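## Task

Too much of the shaft was withdrawn, so extra spacers slid off along with the green one. Put every white spacer back on the shaft in the gap between the two blocks, then drive the shaft fully home into the large housing block. The green spacer must stay off.

## Robot and tools

ROBOT. Two six-joint arms, left_arm and right_arm, each ending in a two-finger parallel gripper. The fingers extend along the gripper's +z axis and separate along its y axis. end_effector_position is the point midway between the finger pads, roughly 1 cm short of the tips. A camera housing sits on each wrist.

FRAMES. The scene frame has its origin at table-top height, halfway between the nominal arm bases: +x points out over the table, +y toward left_arm, +z up. Image left and right do not match arm names. Calibrated bases: left_arm at (+0.047, +0.286, +0.041) m, right_arm at (+0.018, -0.223, +0.040) m, both turned only slightly about z. Every hand pose, target and wrist-camera pose an arm reports is in that arm's own base frame; fixed cameras and the table use the scene frame. Offsets run along the arm's own base axes, and rotations pivot about the Hand target's position. Reported hand positions may be off by a few centimetres.

execute_actions(actions, cameras). actions is a list of actions; each action is a table of up to 15 rows, one row per 1/30 s control step, and a short table repeats its final row to fill 15 steps. Each row is one flat list of 14 numbers in [-1, 1] covering both arms: dx, dy, dz, rx, ry, rz, opening for left_arm, then the same seven for right_arm. The six pose numbers are an offset from that arm's Hand target as it was when the action began, not from the previous row; the next action starts from the new Hand target, so the same offset again moves further. Scale: 1.0 equals 0.6 m of translation or 180 degrees; rx, ry, rz form a single rotation vector. A translation longer than 1.0 is shortened along its direction. opening is absolute, not an offset: +1 fully open (0.094 m), -1 closed. Six zeros re-request the current Hand target; any number in the opening slot is a real command, so resend the current opening to keep it. An empty actions list returns images and the scene number and task. cameras: names, ["all"], or [].

move(target, speed, blend, opening_speed, grip_force, blocking, cameras). target is either one 14-number row laid out as above or a list of up to 15 such rows; every row is an offset counted from the same starting Hand targets, never from the previous row. Paths are straight and do not avoid obstacles or the other arm. speed: top path speed in m/s, 0.002 to 2.9, default 0.25 (rotation up to twice that in rad/s); one value or one per target. blend: corner rounding in metres for lists; 0 stops at each point. opening_speed: rate of the commanded opening per second on the -1 to +1 scale, at least 0.2; use it to close slowly. grip_force: newtons per pad, 10 to 50, one value or one per arm; it persists. blocking=false returns early while the move runs. The whole move is capped at 10 s. Its result adds a move: line giving the ending (done, off_target, moving, held, fault) and any limits (limits=paced means the pose was clipped, limits=held means steps were withheld). done means within 10 mm and 2 degrees; neither done nor off_target says whether contact exists.

wait(seconds 0 to 10) lets time pass with commands held. stop() brakes a running move. zoom_image(camera, region) enlarges part of the newest image of cam_high, cam_low, cam_left_wrist or cam_right_wrist; region is [x0, y0, x1, y1] pixels from the top-left, at most 504 wide and high. read_manual gives only licence texts. finished_scene(scene) closes the current scene irreversibly; pass its number.

RESULTS. Per arm: end_effector_position (m) and end_effector_quat_wxyz in its base frame; Hand target (last commanded pose after clipping, the base for next offsets); Tool commands; grip_measured on the opening scale (reads a little wide when empty, a few millimetres narrow when squeezing a hard part); Joint positions (last entry is finger opening in metres); Joint velocities, omitted when all are within noise; joint torques (include arm weight, noisy, joints 1 to 3 wrap at ±28 N m); motor temperatures; step readings of hand position for action calls. Images: cam_high and cam_low 896x504, wrist cameras 672x504, with calibration that may be slightly off.

BEHAVIOUR. Each step the commanded orientation is clipped to within 40 degrees of the current one. Friction and load can leave a gripper centimetres short of its target; if so, send the remaining distance as a fresh offset. A blocked arm keeps pushing until commanded back past its gripper. Squeeze force jumps to the full limit once closing goes about 0.06 below first touch; to release, command an opening well above grip_measured.

AVOID. Never let the two grippers, fingers or wrist cameras meet or press on each other; a moderate clash can end the scene. Do not strike the housing blocks or table hard, slam moves, release parts while they move, or let a spacer or the shaft drop far or leave the table. Keep force off the wrist camera cables. Route paths around, not close past, an arm's own base. Avoid long stretched holds or pushing into unreachable poses: at 75 °C a MOTOR HOT line appears, 90 °C folds that arm away for the rest of the scene, 100 °C makes it go limp. Loose objects may occasionally get nudged by an outside push.

Each tool is called after "Request:" by a JSON object that holds its "fn" and its "kwargs".

## Session

Request:
{"fn": "execute_actions", "kwargs": {"actions": []}}

Scene clock: 0.00 s.
left_arm: end_effector_position=(+0.3844, +0.0627, +0.1144) grip_measured=+1.000 end_effector_quat_wxyz=(+0.588, -0.126, +0.784, +0.153) | right_arm: end_effector_position=(+0.3884, -0.0360, +0.1176) grip_measured=+1.000 end_effector_quat_wxyz=(+0.638, +0.111, +0.759, -0.075)
Joint positions: left_arm=[-0.037 1.512 0.354 0.865 -0.434 -0.03 0.094] | right_arm=[0.042 1.59 0.288 1.118 0.299 0.083 0.094]
Joint velocities: within noise
Joint torques (N m): no reading
Motor temperatures (°C): left_arm=[24 27 27 29 25 27 25] | right_arm=[27 24 25 29 27 26 24]
Heat: left arm: 29 °C; right arm: 29 °C.
Hand target: left_arm +0.3863, +0.0630, +0.1201; +0.594, -0.128, +0.779, +0.153 | right_arm +0.3883, -0.0361, +0.1161; +0.634, +0.111, +0.761, -0.076
Tool commands: left_gripper/opening=+1.0 right_gripper/opening=+1.0

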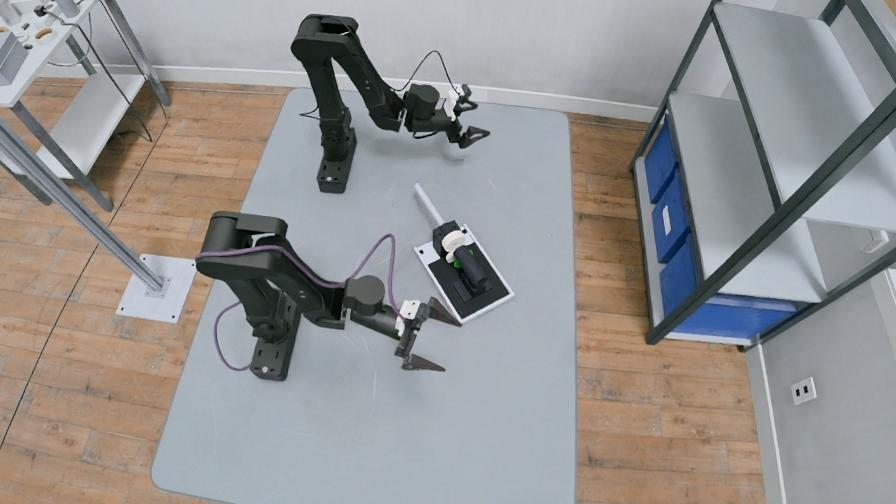

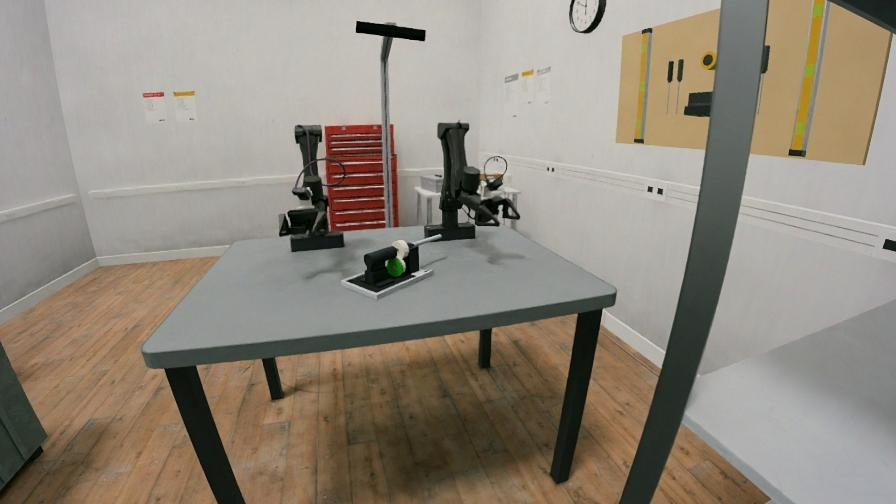

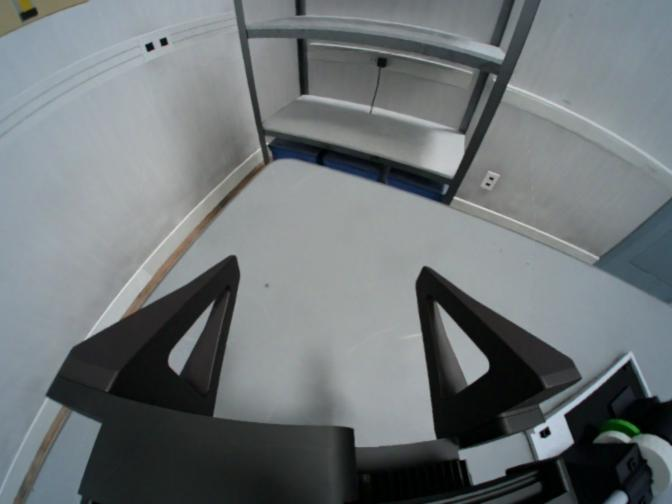

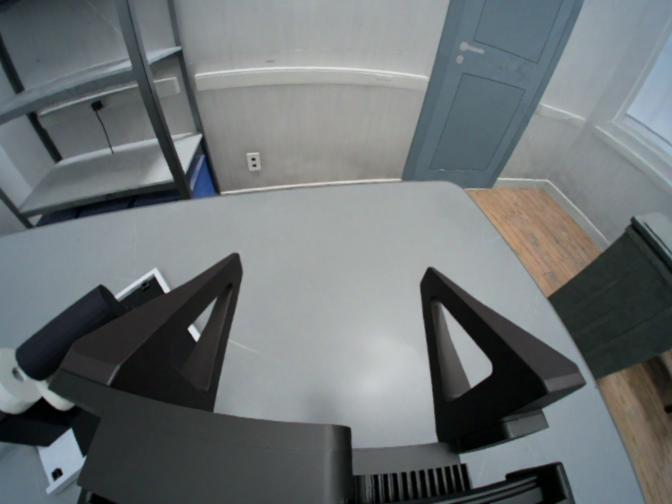

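Request:
{"fn": "zoom_image", "kwargs": {"camera": "cam_high", "region": [390, 170, 530, 330]}}

Request:
{"fn": "zoom_image", "kwargs": {"camera": "cam_low", "region": [320, 220, 460, 310]}}

Request:
{"fn": "zoom_image", "kwargs": {"camera": "cam_left_wrist", "region": [500, 340, 672, 504]}}

Request:
{"fn": "zoom_image", "kwargs": {"camera": "cam_right_wrist", "region": [0, 240, 240, 504]}}

Scaled by 3.150 from the camera's 896x504 image, which has a finer 1280x720 frame.

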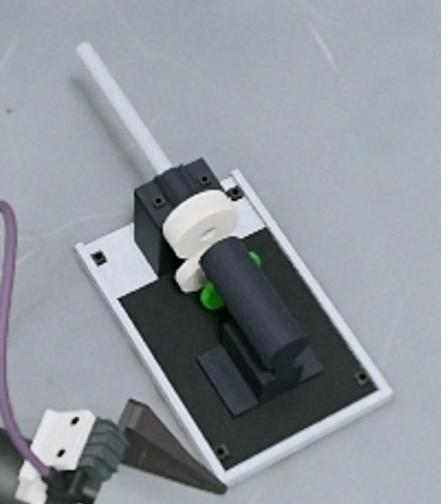

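Scaled by 3.600 from the camera's 896x504 image, which has a finer 1280x720 frame.

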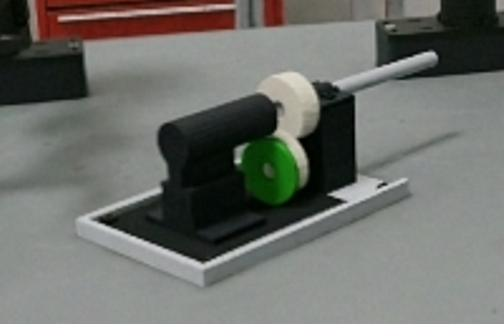

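Scaled by 2.930 from the camera's 672x504 image, which has a finer 960x720 frame.

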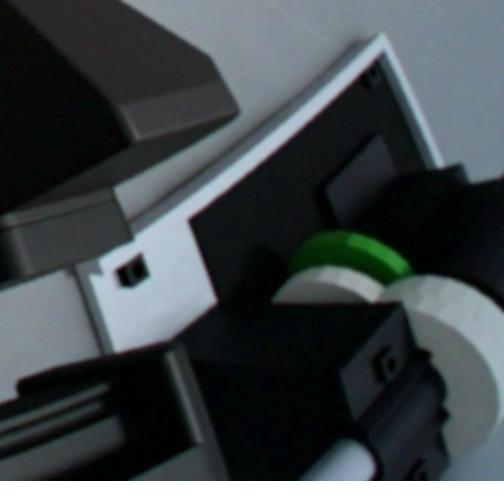

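Scaled by 1.909 from the camera's 672x504 image, which has a finer 960x720 frame.

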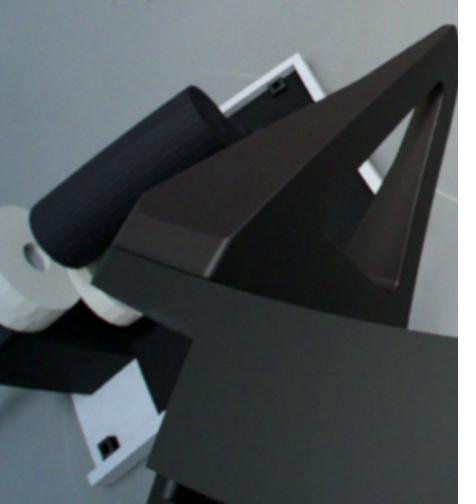

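Request:
{"fn": "move", "kwargs": {"target": [[0,0,0,0,0,0,1,0,0,0.2,0,0,0,1],[0,0,0,0,0,0,1,0.031,0.417,0.2,-0.036,0.2227,0.2453,1]], "blend": [0.03,0], "cameras": ["all"]}}

Scene clock: 8.93 s.
left_arm: end_effector_position=(+0.3844, +0.0627, +0.1144) grip_measured=+1.000 end_effector_quat_wxyz=(+0.588, -0.126, +0.784, +0.153) | right_arm: end_effector_position=(+0.4071, +0.2105, +0.2373) grip_measured=+1.000 end_effector_quat_wxyz=(+0.336, -0.235, +0.908, +0.087)
Joint positions: left_arm=[-0.037 1.512 0.354 0.865 -0.434 -0.03 0.094] | right_arm=[0.464 1.674 1.618 -0.805 -0.028 -0.033 0.094]
Joint torques (N m): left_arm=[0.12 -5.9 5.61 1.7 -0.09 -0.03] | right_arm=[0.29 -5.91 8.57 1 -0.13 -0.13]
Heat: left arm: 30 °C; right arm: 31 °C.
Hand target: left_arm +0.3863, +0.0630, +0.1201; +0.594, -0.128, +0.779, +0.153 | right_arm +0.4069, +0.2142, +0.2362; +0.329, -0.244, +0.908, +0.090
Off the commanded pose: left_arm 0.006 m, 1 deg | right_arm 0.004 m, 1 deg.
move: done
camera_calibration:
cam_right_wrist: T_world_to_cam=[[0.550918, -0.831348, 0.0731427, -0.0681148], [-0.834197, -0.551143, 0.0188952, 0.464186], [0.0246036, -0.0714251, -0.997142, 0.349045], [0, 0, 0, 1]] pos_world=[0.41616, 0.224136, 0.344259]

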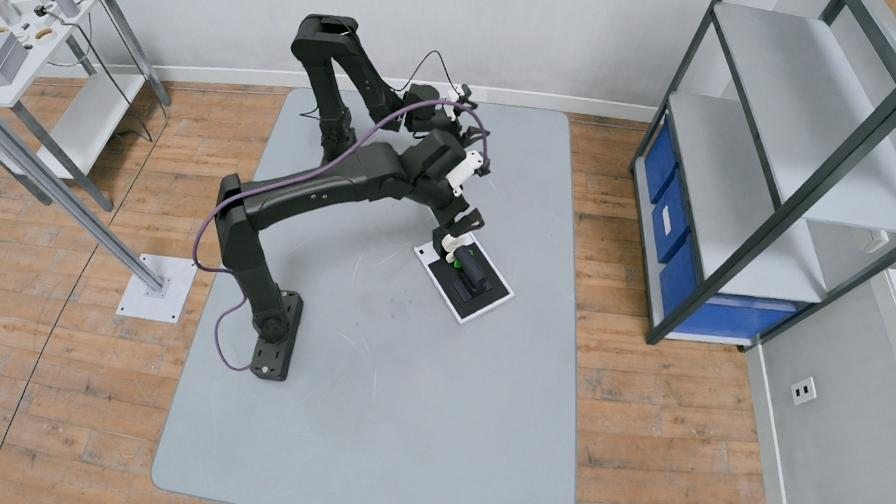

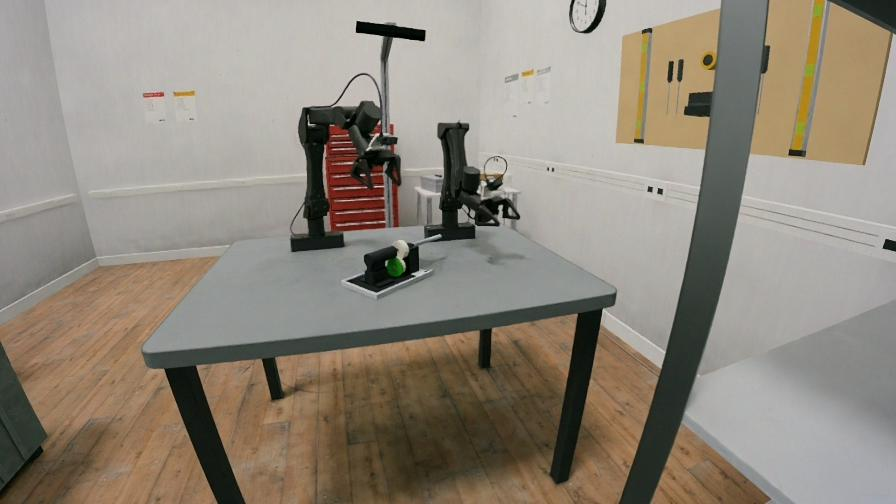

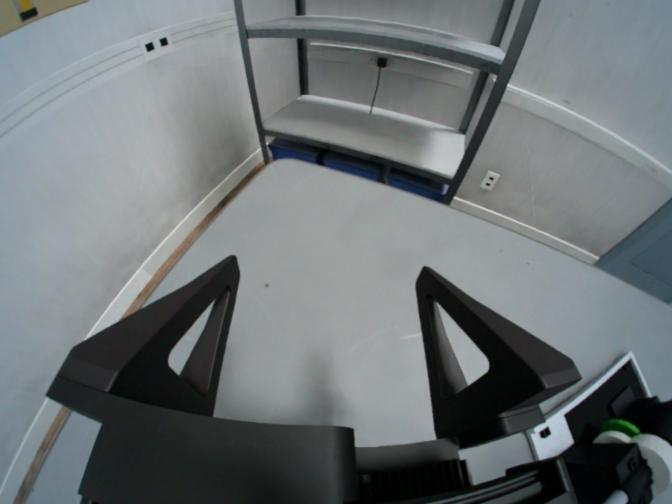

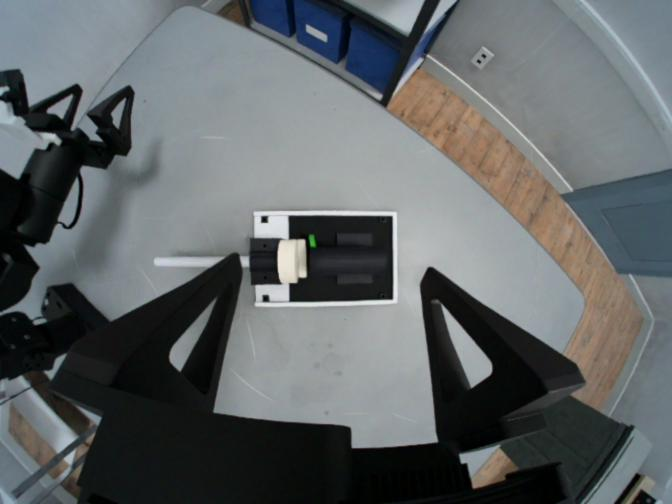

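Request:
{"fn": "zoom_image", "kwargs": {"camera": "cam_right_wrist", "region": [230, 190, 410, 325]}}

Scaled by 2.800 from the camera's 672x504 image, which has a finer 960x720 frame.

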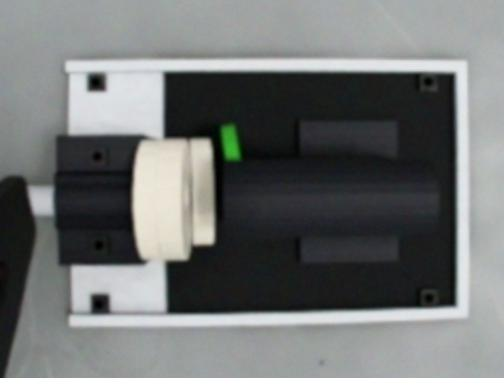

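Request:
{"fn": "move", "kwargs": {"target": [[0,0,0,0,0,0,1,-0.18,-0.055,-0.05,0.1463,-0.2369,0.0176,1],[0,0,0,0,0,0,1,-0.152,-0.037,-0.243,0.1463,-0.2369,0.0176,1]], "cameras": ["cam_right_wrist","cam_high"]}}

Request:
{"fn": "zoom_image", "kwargs": {"camera": "cam_right_wrist", "region": [200, 150, 480, 350]}}

Scene clock: 15.17 s.
left_arm: end_effector_position=(+0.3844, +0.0627, +0.1144) grip_measured=+1.000 end_effector_quat_wxyz=(+0.588, -0.126, +0.784, +0.153) | right_arm: end_effector_position=(+0.3125, +0.1868, +0.0752) grip_measured=+1.000 end_effector_quat_wxyz=(+0.609, -0.218, +0.740, +0.183)
Joint positions: left_arm=[-0.037 1.512 0.354 0.865 -0.434 -0.03 0.094] | right_arm=[0.496 1.833 0.14 1.5 -0.082 -0.01 0.094]
Joint torques (N m): left_arm=[0.02 -5.85 5.7 1.7 -0.08 0] | right_arm=[0.61 -3.96 3.44 2.32 -0.08 -0.03]
Heat: left arm: 31 °C; right arm: 32 °C.
Hand target: left_arm +0.3863, +0.0630, +0.1201; +0.594, -0.128, +0.779, +0.153 | right_arm +0.3156, +0.1920, +0.0903; +0.677, -0.205, +0.677, +0.204
Off the commanded pose: left_arm 0.006 m, 1 deg | right_arm 0.016 m, 11 deg.
joint sent to its limit (right arm) — joint 4 (wrist pitch), upper limit. The joint targets are off in orientation, not in position.
move: off_target (right_arm)
camera_calibration:
cam_right_wrist: T_world_to_cam=[[0.556677, -0.824721, 0.0997288, -0.028795], [-0.624931, -0.494837, -0.603819, 0.346205], [0.547332, 0.273809, -0.790858, -0.0551743], [0, 0, 0, 1]] pos_world=[0.262582, 0.162675, 0.168282]
Images, in order (width x height): cam_high 896x504, cam_right_wrist 672x504.

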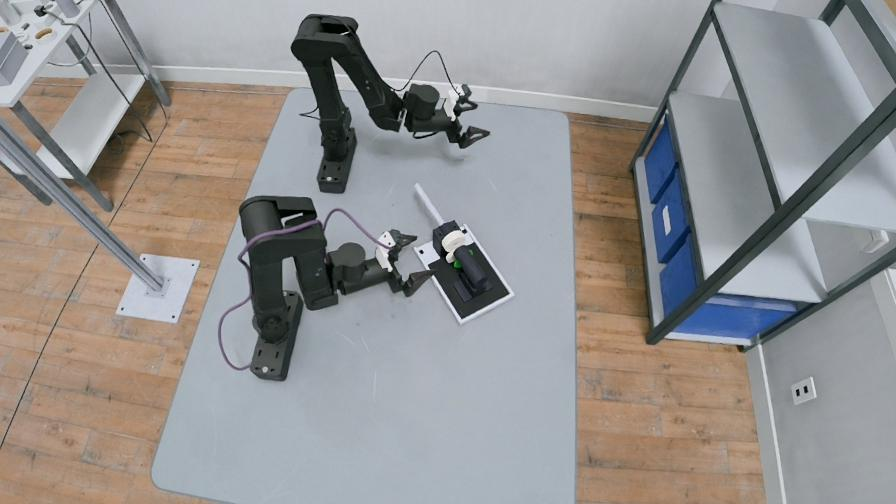

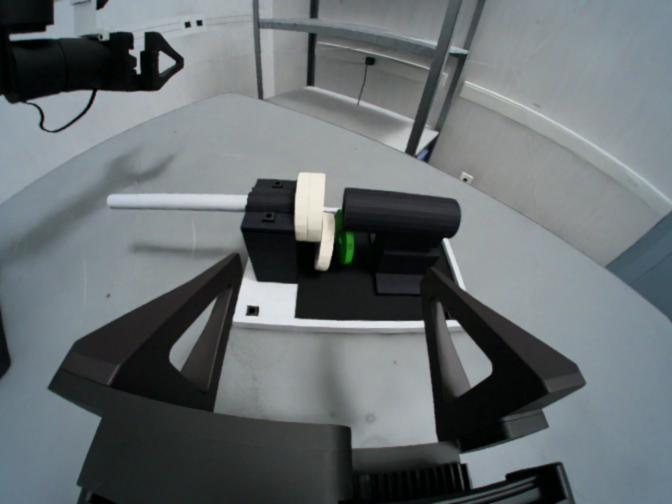

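Scaled by 1.800 from the camera's 672x504 image, which has a finer 960x720 frame.

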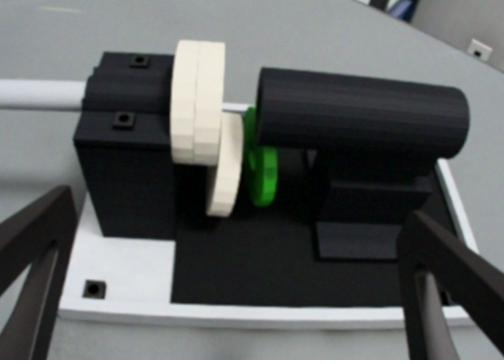

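Request:
{"fn": "move", "kwargs": {"target": [[0,0,0,0,0,0,1,-0.011,-0.011,-0.08,-0.0768,0.1157,0,-0.49],[0,0,0,0,0,0,1,0.01,0.0,-0.14,-0.0768,0.1157,0,-0.49]], "speed": 0.12, "cameras": ["cam_right_wrist"]}}

Request:
{"fn": "zoom_image", "kwargs": {"camera": "cam_right_wrist", "region": [220, 120, 460, 360]}}

Scene clock: 27.93 s.
left_arm: end_effector_position=(+0.3844, +0.0627, +0.1144) grip_measured=+1.000 end_effector_quat_wxyz=(+0.588, -0.126, +0.784, +0.153) | right_arm: end_effector_position=(+0.3185, +0.1901, +0.0076) grip_measured=-0.488 end_effector_quat_wxyz=(+0.512, -0.240, +0.810, +0.157)
Joint positions: left_arm=[-0.037 1.512 0.354 0.865 -0.434 -0.03 0.094] | right_arm=[0.496 1.938 0.245 1.25 -0.082 -0.028 0.024]
Joint torques (N m): left_arm=[0.06 -6.01 5.71 1.66 -0.1 -0.02] | right_arm=[0.1 -4.07 3.69 1.68 -0.03 -0.12]
Motor temperatures (°C): left_arm=[24 28 27 32 24 27 25] | right_arm=[27 24 26 36 27 26 24]
Heat: left arm: 32 °C; right arm: 36 °C.
Hand target: left_arm +0.3863, +0.0630, +0.1201; +0.594, -0.128, +0.779, +0.153 | right_arm +0.3217, +0.1920, +0.0065; +0.514, -0.244, +0.807, +0.155
Off the commanded pose: left_arm 0.006 m, 1 deg | right_arm 0.004 m, 1 deg.
move: done
camera_calibration:
cam_right_wrist: T_world_to_cam=[[0.581163, -0.808937, 0.0887087, -0.0334911], [-0.726934, -0.565044, -0.390246, 0.354971], [0.365809, 0.162312, -0.916427, -0.032965], [0, 0, 0, 1]] pos_world=[0.289563, 0.178833, 0.111287]
Images, in order (width x height): cam_right_wrist 672x504.

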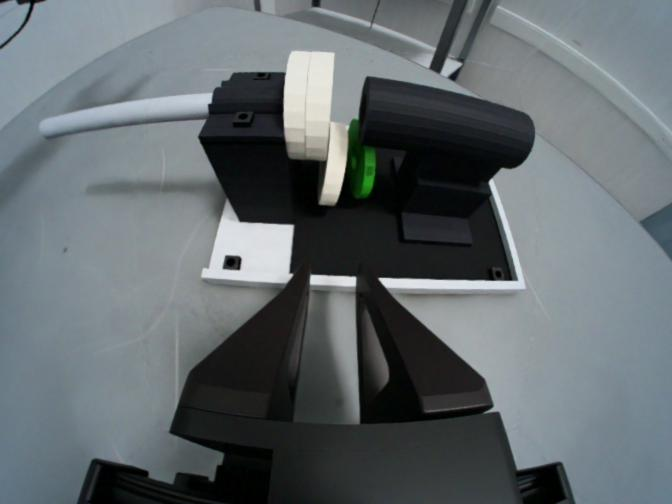

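Scaled by 2.100 from the camera's 672x504 image, which has a finer 960x720 frame.

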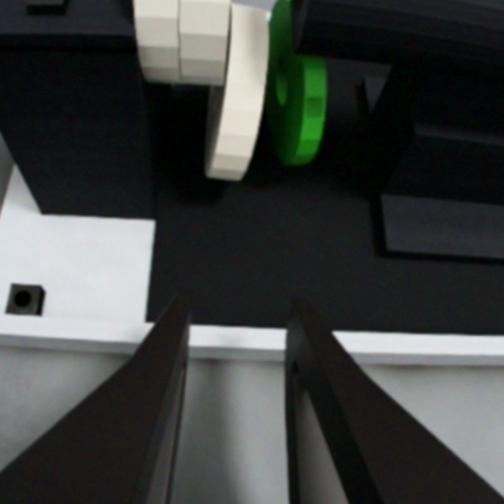

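Request:
{"fn": "move", "kwargs": {"target": [[0,0,0,0,0,0,1,0.022,0.02,-0.022,0,0,0,-0.49],[0,0,0,0,0,0,1,0.0528,0.038,-0.028,0,0,0,-0.49]], "speed": 0.08, "cameras": ["cam_right_wrist"]}}

Request:
{"fn": "zoom_image", "kwargs": {"camera": "cam_right_wrist", "region": [220, 120, 460, 360]}}

Scene clock: 30.73 s.
left_arm: end_effector_position=(+0.3844, +0.0627, +0.1144) grip_measured=+1.000 end_effector_quat_wxyz=(+0.588, -0.126, +0.784, +0.153) | right_arm: end_effector_position=(+0.3548, +0.2143, -0.0006) grip_measured=-0.488 end_effector_quat_wxyz=(+0.526, -0.241, +0.800, +0.160)
Joint positions: left_arm=[-0.037 1.512 0.354 0.865 -0.434 -0.03 0.094] | right_arm=[0.51 2.084 0.412 1.264 -0.072 -0.028 0.024]
Joint torques (N m): left_arm=[0.03 -5.91 5.57 1.67 -0.11 -0.04] | right_arm=[0.64 -5.26 3.36 1.49 0.06 -0.05]
Heat: left arm: 32 °C; right arm: 36 °C.
Hand target: left_arm +0.3863, +0.0630, +0.1201; +0.594, -0.128, +0.779, +0.153 | right_arm +0.3534, +0.2148, -0.0104; +0.514, -0.244, +0.807, +0.155
Off the commanded pose: left_arm 0.006 m, 1 deg | right_arm 0.010 m, 2 deg.
move: done
camera_calibration:
cam_right_wrist: T_world_to_cam=[[0.58228, -0.807207, 0.0967858, -0.0350304], [-0.711263, -0.56346, -0.42026, 0.385929], [0.393771, 0.175869, -0.902227, -0.070539], [0, 0, 0, 1]] pos_world=[0.322671, 0.201585, 0.101939]
Images, in order (width x height): cam_right_wrist 672x504.

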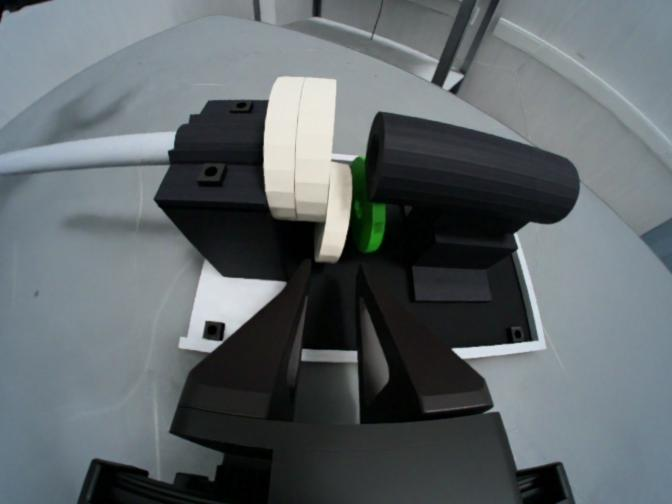

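Scaled by 2.100 from the camera's 672x504 image, which has a finer 960x720 frame.

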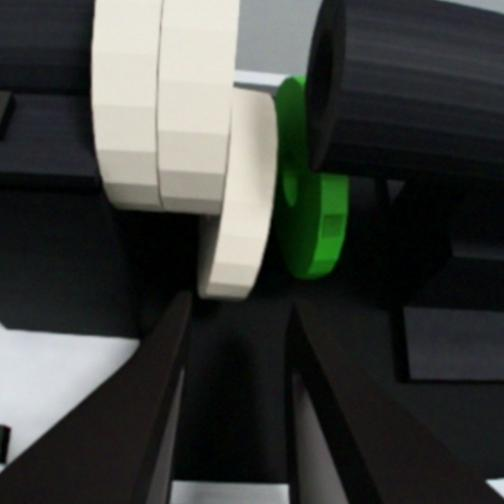

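Request:
{"fn": "move", "kwargs": {"target": [0,0,0,0,0,0,1,0.023,0.019,-0.013,0,0,0,-0.49], "speed": 0.06, "cameras": ["cam_right_wrist"]}}

Request:
{"fn": "zoom_image", "kwargs": {"camera": "cam_right_wrist", "region": [220, 120, 460, 360]}}

Scene clock: 32.13 s.
left_arm: end_effector_position=(+0.3844, +0.0627, +0.1144) grip_measured=+1.000 end_effector_quat_wxyz=(+0.588, -0.126, +0.784, +0.153) | right_arm: end_effector_position=(+0.3681, +0.2253, -0.0087) grip_measured=-0.488 end_effector_quat_wxyz=(+0.525, -0.243, +0.800, +0.159)
Joint positions: left_arm=[-0.037 1.512 0.354 0.865 -0.434 -0.03 0.094] | right_arm=[0.521 2.144 0.487 1.247 -0.062 -0.028 0.024]
Joint torques (N m): left_arm=[0.14 -5.82 5.72 1.64 -0.09 -0.01] | right_arm=[0.64 -5.74 3.63 1.44 0.06 0]
Heat: left arm: 32 °C; right arm: 36 °C.
Hand target: left_arm +0.3863, +0.0630, +0.1201; +0.594, -0.128, +0.779, +0.153 | right_arm +0.3672, +0.2261, -0.0183; +0.514, -0.244, +0.807, +0.155
Off the commanded pose: left_arm 0.006 m, 1 deg | right_arm 0.010 m, 2 deg.
move: done
camera_calibration:
cam_right_wrist: T_world_to_cam=[[0.58383, -0.805603, 0.100731, -0.0340415], [-0.709966, -0.566784, -0.417976, 0.398497], [0.393815, 0.172511, -0.902856, -0.0842415], [0, 0, 0, 1]] pos_world=[0.33597, 0.212971, 0.0939334]
Images, in order (width x height): cam_right_wrist 672x504.

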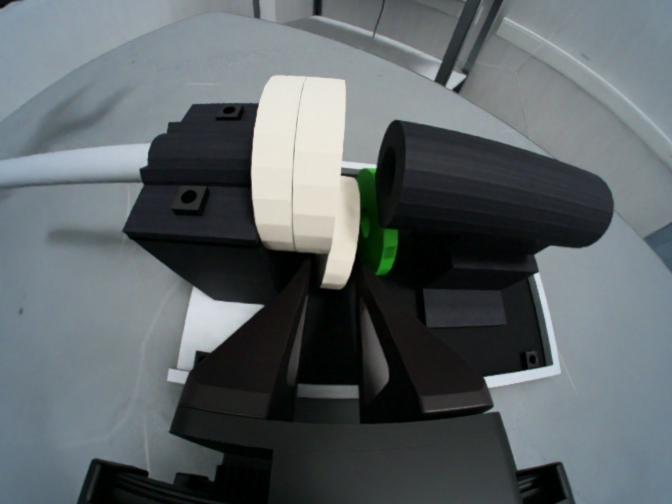

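Scaled by 2.100 from the camera's 672x504 image, which has a finer 960x720 frame.

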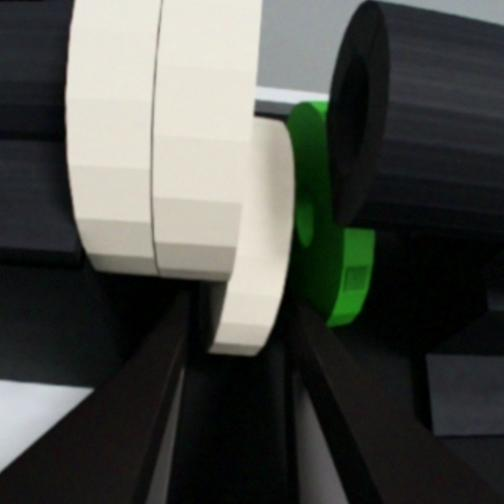

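Request:
{"fn": "move", "kwargs": {"target": [0,0,0,0,0,0,1,0.005,0.003,0,0,0,0,-0.9], "grip_force": 20, "opening_speed": 0.4, "cameras": ["cam_right_wrist"]}}

Request:
{"fn": "zoom_image", "kwargs": {"camera": "cam_right_wrist", "region": [220, 120, 460, 360]}}

Scene clock: 34.00 s.
left_arm: end_effector_position=(+0.3844, +0.0627, +0.1144) grip_measured=+1.000 end_effector_quat_wxyz=(+0.588, -0.126, +0.784, +0.153) | right_arm: end_effector_position=(+0.3715, +0.2267, -0.0077) grip_measured=-0.773 end_effector_quat_wxyz=(+0.526, -0.242, +0.800, +0.158)
Joint positions: left_arm=[-0.037 1.512 0.354 0.865 -0.434 -0.03 0.094] | right_arm=[0.521 2.144 0.501 1.235 -0.059 -0.028 0.011]
Joint torques (N m): left_arm=[-0.13 -5.93 5.59 1.67 -0.08 -0.02] | right_arm=[0.69 -5.63 3.74 1.45 0.05 -0.01]
Heat: left arm: 32 °C; right arm: 36 °C.
Hand target: left_arm +0.3863, +0.0630, +0.1201; +0.594, -0.128, +0.779, +0.153 | right_arm +0.3702, +0.2279, -0.0182; +0.514, -0.244, +0.807, +0.155
Off the commanded pose: left_arm 0.006 m, 1 deg | right_arm 0.011 m, 2 deg.
grip_force (N): 20, 20
move: off_target (right_arm)
camera_calibration:
cam_right_wrist: T_world_to_cam=[[0.581689, -0.806998, 0.101941, -0.0338319], [-0.710402, -0.565062, -0.419565, 0.401861], [0.396191, 0.171637, -0.901983, -0.0856108], [0, 0, 0, 1]] pos_world=[0.339081, 0.214468, 0.094836]
Images, in order (width x height): cam_right_wrist 672x504.

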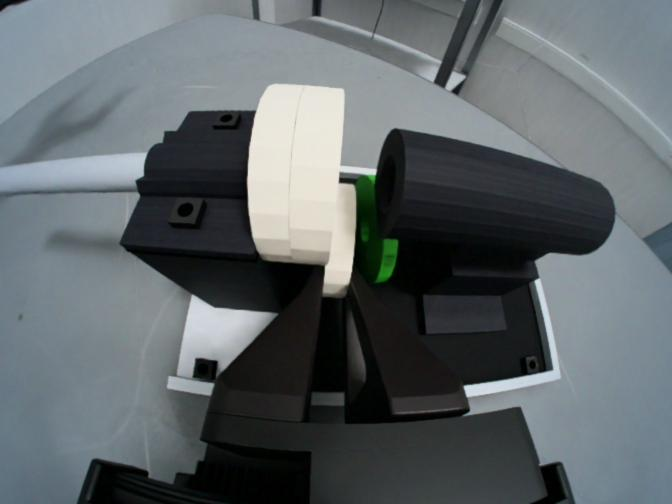

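Scaled by 2.100 from the camera's 672x504 image, which has a finer 960x720 frame.

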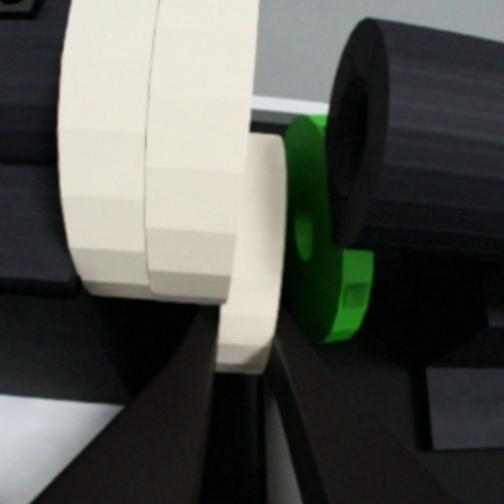

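Request:
{"fn": "move", "kwargs": {"target": [[0,0,0,0,0,0,1,-0.0625,-0.0415,0.006,0,0,0,-0.9],[0,0,0,0,0,0,1,-0.097,-0.0645,0.05,0,0,0,-0.9],[0,0,0,0,0,0,1,-0.194,-0.129,0.07,0,0,0,-0.9]], "speed": 0.08, "blend": [0.005,0.01,0], "grip_force": 25, "cameras": ["cam_right_wrist"]}}

Request:
{"fn": "zoom_image", "kwargs": {"camera": "cam_right_wrist", "region": [200, 120, 500, 420]}}

Scene clock: 37.67 s.
left_arm: end_effector_position=(+0.3844, +0.0627, +0.1144) grip_measured=+1.000 end_effector_quat_wxyz=(+0.588, -0.126, +0.784, +0.153) | right_arm: end_effector_position=(+0.2606, +0.1533, +0.0219) grip_measured=-0.776 end_effector_quat_wxyz=(+0.505, -0.241, +0.815, +0.151)
Joint positions: left_arm=[-0.037 1.512 0.354 0.865 -0.434 -0.03 0.094] | right_arm=[0.472 1.629 -0.011 1.176 -0.095 -0.043 0.011]
Joint torques (N m): left_arm=[0.1 -5.98 5.63 1.68 -0.1 0.03] | right_arm=[-0.57 -4.22 2.43 1.46 -0.2 -0.12]
Heat: left arm: 32 °C; right arm: 35 °C.
Hand target: left_arm +0.3863, +0.0630, +0.1201; +0.594, -0.128, +0.779, +0.153 | right_arm +0.2537, +0.1505, +0.0238; +0.514, -0.244, +0.807, +0.155
Off the commanded pose: left_arm 0.006 m, 1 deg | right_arm 0.008 m, 2 deg.
joint sent to its limit (right arm) — joint 3 (elbow), lower limit, where the elbow is as bent as it goes. The joint targets are off in position, not in orientation.
grip_force (N): 25, 25
move: done
camera_calibration:
cam_right_wrist: T_world_to_cam=[[0.578052, -0.810584, 0.0938602, -0.0298399], [-0.735351, -0.567323, -0.37068, 0.299789], [0.353716, 0.145252, -0.924006, 0.0132318], [0, 0, 0, 1]] pos_world=[0.233019, 0.143968, 0.126153]
Images, in order (width x height): cam_right_wrist 672x504.

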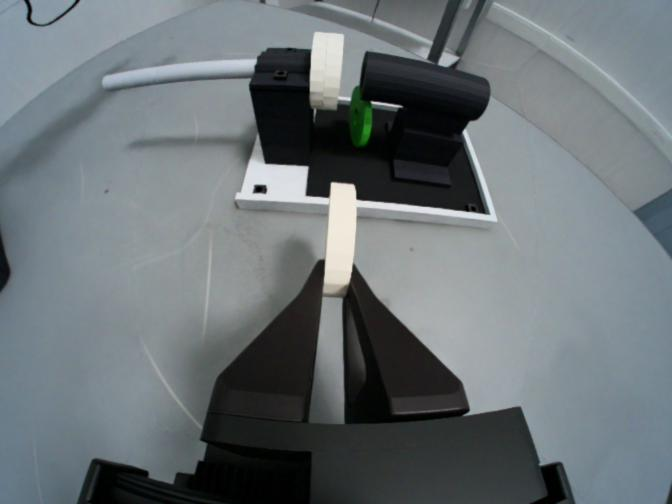

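Scaled by 1.680 from the camera's 672x504 image, which has a finer 960x720 frame.

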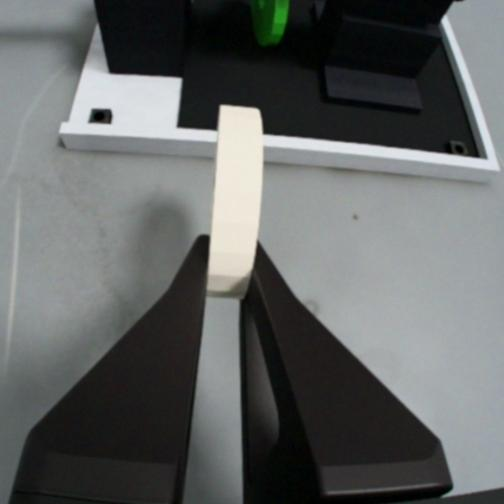

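Request:
{"fn": "move", "kwargs": {"target": [[0,0,0,0,0,0,1,0.017,0.011,-0.05,0,0,0,-0.9],[0,0,0,0,0,0,1,0.017,0.011,-0.07,0,0,0,-0.9]], "speed": 0.05, "cameras": ["cam_right_wrist"]}}

Request:
{"fn": "zoom_image", "kwargs": {"camera": "cam_right_wrist", "region": [200, 120, 500, 420]}}

Scene clock: 40.13 s.
left_arm: end_effector_position=(+0.3844, +0.0627, +0.1144) grip_measured=+1.000 end_effector_quat_wxyz=(+0.588, -0.126, +0.784, +0.153) | right_arm: end_effector_position=(+0.2649, +0.1557, -0.0189) grip_measured=-0.776 end_effector_quat_wxyz=(+0.481, -0.244, +0.830, +0.147)
Joint positions: left_arm=[-0.037 1.512 0.354 0.865 -0.434 -0.03 0.094] | right_arm=[0.472 2.058 0.033 1.504 -0.096 -0.045 0.011]
Joint torques (N m): left_arm=[-0.01 -5.93 5.6 1.7 -0.09 0.01] | right_arm=[0.13 -1.81 0.32 2.16 -0.1 -0.12]
Heat: left arm: 32 °C; right arm: 36 °C.
Hand target: left_arm +0.3863, +0.0630, +0.1201; +0.594, -0.128, +0.779, +0.153 | right_arm +0.2640, +0.1571, -0.0182; +0.514, -0.244, +0.807, +0.155
Off the commanded pose: left_arm 0.006 m, 1 deg | right_arm 0.002 m, 5 deg.
joint sent to its limit (right arm) — joint 4 (wrist pitch), upper limit. The joint targets are off in orientation, not in position.
grip_force (N): 25, 25
move: off_target (right_arm)
camera_calibration:
cam_right_wrist: T_world_to_cam=[[0.583741, -0.807338, 0.0863207, -0.0287832], [-0.751875, -0.577624, -0.317859, 0.29615], [0.306481, 0.120645, -0.9442, -0.0103179], [0, 0, 0, 1]] pos_world=[0.242632, 0.14907, 0.0868762]
Images, in order (width x height): cam_right_wrist 672x504.

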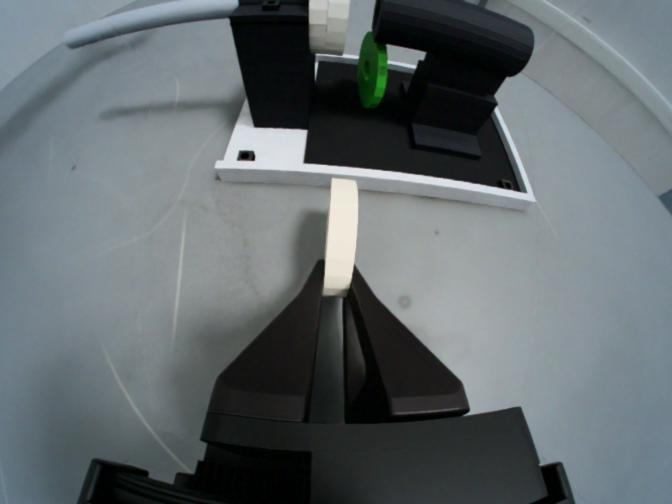

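Scaled by 1.680 from the camera's 672x504 image, which has a finer 960x720 frame.

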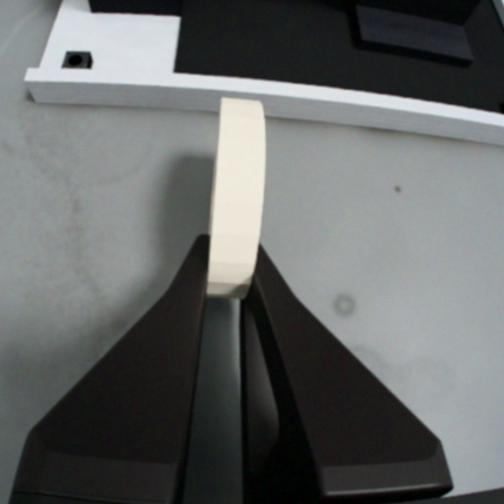

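Request:
{"fn": "move", "kwargs": {"target": [0,0,0,0,0,0,1,0,0,-0.008,0,0,0,-0.9], "speed": 0.03, "cameras": ["cam_right_wrist","cam_low"]}}

Request:
{"fn": "zoom_image", "kwargs": {"camera": "cam_low", "region": [300, 200, 460, 310]}}

Scene clock: 42.07 s.
left_arm: end_effector_position=(+0.3844, +0.0627, +0.1144) grip_measured=+1.000 end_effector_quat_wxyz=(+0.588, -0.126, +0.784, +0.153) | right_arm: end_effector_position=(+0.2640, +0.1555, -0.0241) grip_measured=-0.776 end_effector_quat_wxyz=(+0.474, -0.246, +0.833, +0.145)
Joint positions: left_arm=[-0.037 1.512 0.354 0.865 -0.434 -0.03 0.094] | right_arm=[0.472 2.08 0.039 1.504 -0.097 -0.047 0.011]
Joint torques (N m): left_arm=[0.02 -5.81 5.74 1.68 -0.08 -0.02] | right_arm=[0.09 -1.95 0.34 2.14 -0.11 -0.11]
Heat: left arm: 32 °C; right arm: 36 °C.
Hand target: left_arm +0.3863, +0.0630, +0.1201; +0.594, -0.128, +0.779, +0.153 | right_arm +0.2640, +0.1571, -0.0230; +0.514, -0.244, +0.807, +0.155
Off the commanded pose: left_arm 0.006 m, 1 deg | right_arm 0.002 m, 6 deg.
joint sent to its limit (right arm) — joint 4 (wrist pitch), upper limit. The joint targets are off in orientation, not in position.
grip_force (N): 25, 25
move: off_target (right_arm)
camera_calibration:
cam_right_wrist: T_world_to_cam=[[0.586702, -0.805356, 0.0847462, -0.029023], [-0.754725, -0.581731, -0.303279, 0.2955], [0.293547, 0.113975, -0.949126, -0.0106639], [0, 0, 0, 1]] pos_world=[0.243179, 0.149743, 0.0819572]
Images, in order (width x height): cam_low 896x504, cam_right_wrist 672x504.

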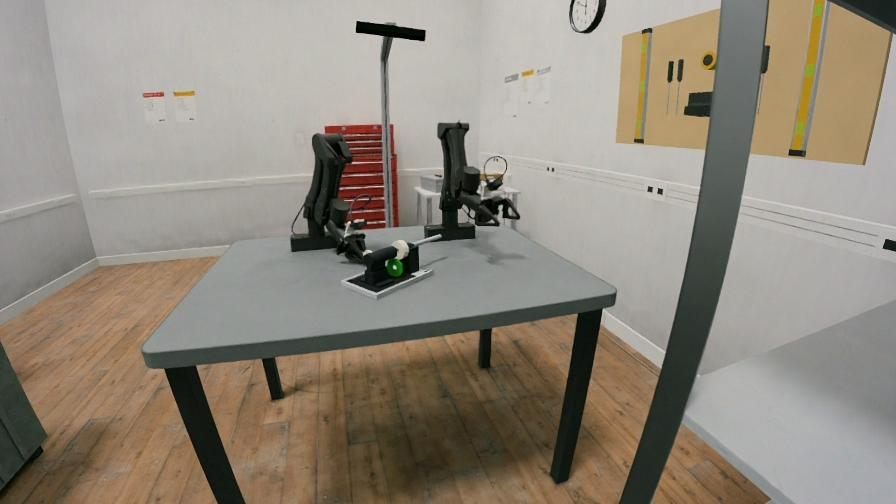

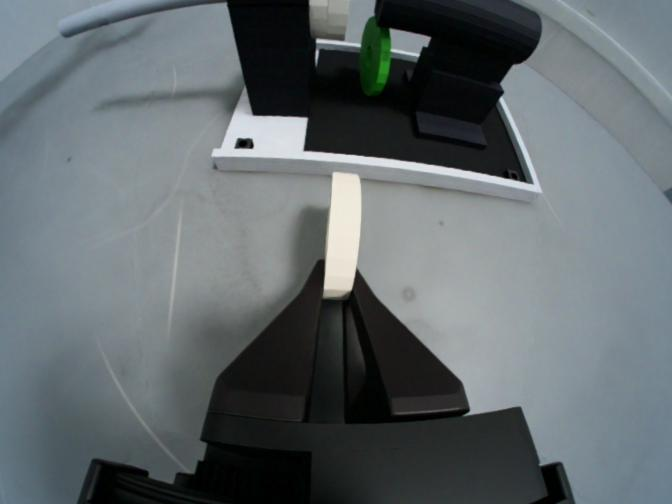

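Scaled by 3.150 from the camera's 896x504 image, which has a finer 1280x720 frame.

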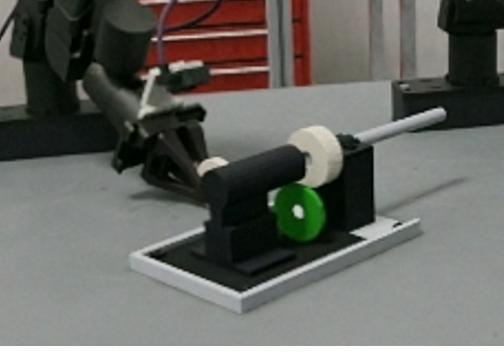

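Request:
{"fn": "move", "kwargs": {"target": [0,0,0,0,0,0,1,0,0,0.003,0,0,0,-0.5], "speed": 0.03, "opening_speed": 0.4, "cameras": ["cam_right_wrist"]}}

Request:
{"fn": "zoom_image", "kwargs": {"camera": "cam_right_wrist", "region": [200, 120, 500, 420]}}

Scene clock: 44.23 s.
left_arm: end_effector_position=(+0.3844, +0.0627, +0.1144) grip_measured=+1.000 end_effector_quat_wxyz=(+0.588, -0.126, +0.784, +0.153) | right_arm: end_effector_position=(+0.2616, +0.1543, -0.0294) grip_measured=-0.502 end_effector_quat_wxyz=(+0.466, -0.247, +0.838, +0.144)
Joint positions: left_arm=[-0.037 1.512 0.354 0.865 -0.434 -0.03 0.094] | right_arm=[0.472 2.096 0.039 1.502 -0.097 -0.047 0.023]
Joint torques (N m): left_arm=[-0.05 -5.96 5.48 1.7 -0.1 -0.01] | right_arm=[0.1 -3.67 -0.01 2.15 -0.1 -0.11]
Heat: left arm: 32 °C; right arm: 37 °C.
Hand target: left_arm +0.3863, +0.0630, +0.1201; +0.594, -0.128, +0.779, +0.153 | right_arm +0.2639, +0.1570, -0.0213; +0.514, -0.244, +0.808, +0.155
Off the commanded pose: left_arm 0.006 m, 1 deg | right_arm 0.009 m, 7 deg.
joint sent to its limit (right arm) — joint 4 (wrist pitch), upper limit. The joint targets are off in orientation, not in position.
grip_force (N): 25, 25
move: off_target (right_arm)
camera_calibration:
cam_right_wrist: T_world_to_cam=[[0.588312, -0.804454, 0.082109, -0.0288075], [-0.759505, -0.584567, -0.285367, 0.293515], [0.277563, 0.105523, -0.954895, -0.00951883], [0, 0, 0, 1]] pos_world=[0.242516, 0.14941, 0.0770355]
Images, in order (width x height): cam_right_wrist 672x504.

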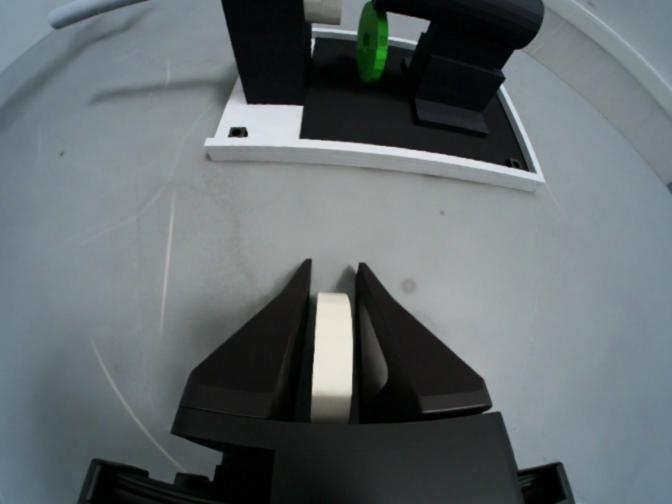

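Scaled by 1.680 from the camera's 672x504 image, which has a finer 960x720 frame.

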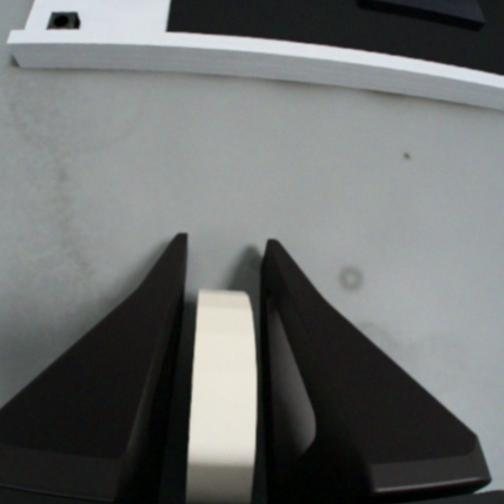

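Request:
{"fn": "move", "kwargs": {"target": [[0,0,0,0,0,0,1,-0.004,-0.004,-0.006,0,0,0,-0.9],[0,0,0,0,0,0,1,0,0,0.06,0,0,0,-0.9]], "speed": 0.05, "opening_speed": 0.4, "cameras": ["cam_right_wrist"]}}

Request:
{"fn": "zoom_image", "kwargs": {"camera": "cam_right_wrist", "region": [200, 120, 500, 420]}}

Scene clock: 48.07 s.
left_arm: end_effector_position=(+0.3844, +0.0627, +0.1144) grip_measured=+1.000 end_effector_quat_wxyz=(+0.588, -0.126, +0.784, +0.153) | right_arm: end_effector_position=(+0.2657, +0.1579, +0.0145) grip_measured=-0.795 end_effector_quat_wxyz=(+0.516, -0.245, +0.806, +0.155)
Joint positions: left_arm=[-0.037 1.512 0.354 0.865 -0.434 -0.03 0.094] | right_arm=[0.472 1.86 -0.003 1.428 -0.104 -0.052 0.01]
Joint torques (N m): left_arm=[0.03 -6.02 5.61 1.69 -0.09 -0.02] | right_arm=[0.2 -5.11 1.11 1.48 0 0.01]
Heat: left arm: 32 °C; right arm: 37 °C.
Hand target: left_arm +0.3863, +0.0630, +0.1201; +0.594, -0.128, +0.779, +0.153 | right_arm +0.2640, +0.1571, +0.0148; +0.514, -0.244, +0.807, +0.155
Off the commanded pose: left_arm 0.006 m, 1 deg | right_arm 0.002 m, 0 deg.
grip_force (N): 25, 25
move: done
camera_calibration:
cam_right_wrist: T_world_to_cam=[[0.585266, -0.804452, 0.101589, -0.0314601], [-0.717834, -0.572314, -0.396449, 0.299989], [0.377065, 0.159104, -0.912419, -0.00463839], [0, 0, 0, 1]] pos_world=[0.235504, 0.147118, 0.117894]
Images, in order (width x height): cam_right_wrist 672x504.

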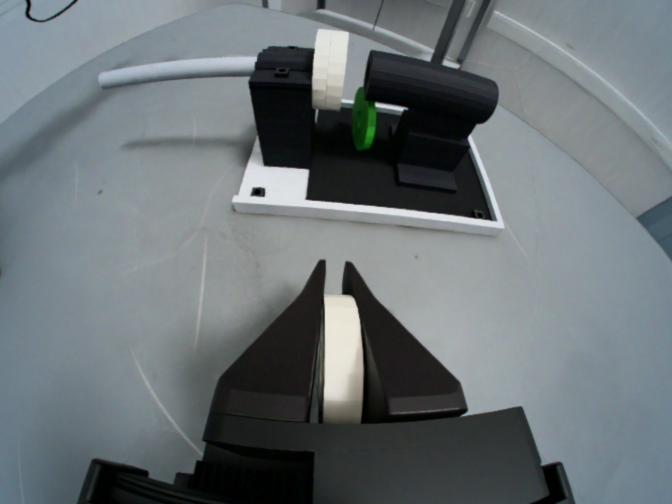

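Scaled by 1.680 from the camera's 672x504 image, which has a finer 960x720 frame.

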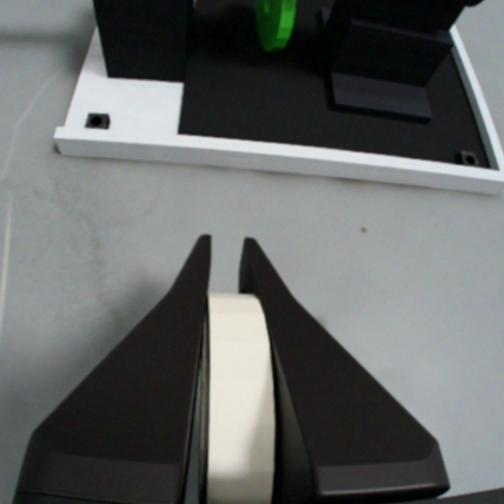

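Request:
{"fn": "move", "kwargs": {"target": [[0,0,0,0,0,0,1,0.05,0.033,-0.02,0,0,0,-0.9],[0,0,0,0,0,0,1,0.05,0.033,-0.053,0,0,0,-0.9]], "speed": 0.08, "cameras": ["cam_right_wrist"]}}

Request:
{"fn": "zoom_image", "kwargs": {"camera": "cam_right_wrist", "region": [200, 120, 500, 420]}}

Scene clock: 50.20 s.
left_arm: end_effector_position=(+0.3844, +0.0627, +0.1144) grip_measured=+1.000 end_effector_quat_wxyz=(+0.588, -0.126, +0.784, +0.153) | right_arm: end_effector_position=(+0.2875, +0.1728, -0.0276) grip_measured=-0.795 end_effector_quat_wxyz=(+0.488, -0.252, +0.823, +0.148)
Joint positions: left_arm=[-0.037 1.512 0.354 0.865 -0.434 -0.03 0.094] | right_arm=[0.49 2.141 0.145 1.493 -0.091 -0.052 0.01]
Joint torques (N m): left_arm=[-0.02 -5.9 5.65 1.71 -0.1 0] | right_arm=[0.58 -3.99 1.29 2.26 0.05 0.09]
Heat: left arm: 32 °C; right arm: 37 °C.
Hand target: left_arm +0.3863, +0.0630, +0.1201; +0.594, -0.128, +0.779, +0.153 | right_arm +0.2940, +0.1769, -0.0170; +0.514, -0.244, +0.807, +0.155
Off the commanded pose: left_arm 0.006 m, 1 deg | right_arm 0.013 m, 4 deg.
joint sent to its limit (right arm) — joint 4 (wrist pitch), upper limit. The joint targets still meet the commanded pose.
grip_force (N): 25, 25
move: off_target (right_arm)
camera_calibration:
cam_right_wrist: T_world_to_cam=[[0.595231, -0.797649, 0.0972492, -0.0320522], [-0.735678, -0.589627, -0.333344, 0.317215], [0.323232, 0.126873, -0.937776, -0.0332321], [0, 0, 0, 1]] pos_world=[0.263188, 0.165688, 0.0776945]
Images, in order (width x height): cam_right_wrist 672x504.

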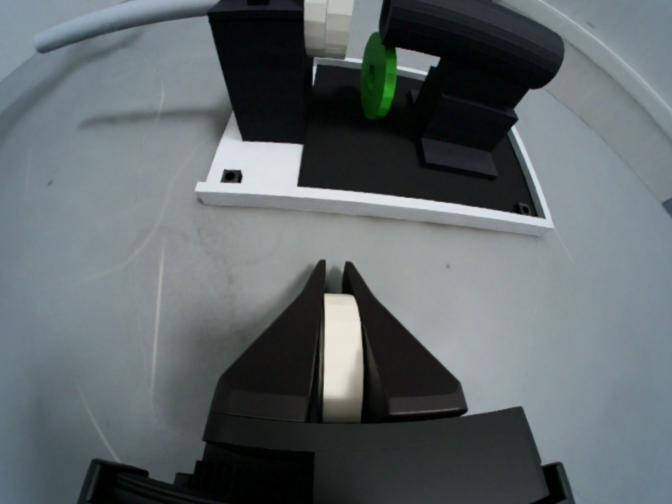

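Scaled by 1.680 from the camera's 672x504 image, which has a finer 960x720 frame.

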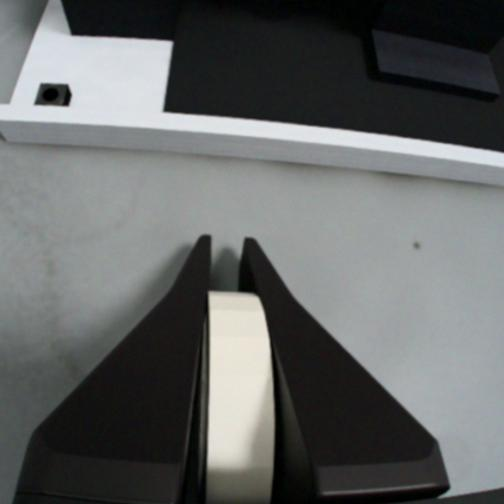

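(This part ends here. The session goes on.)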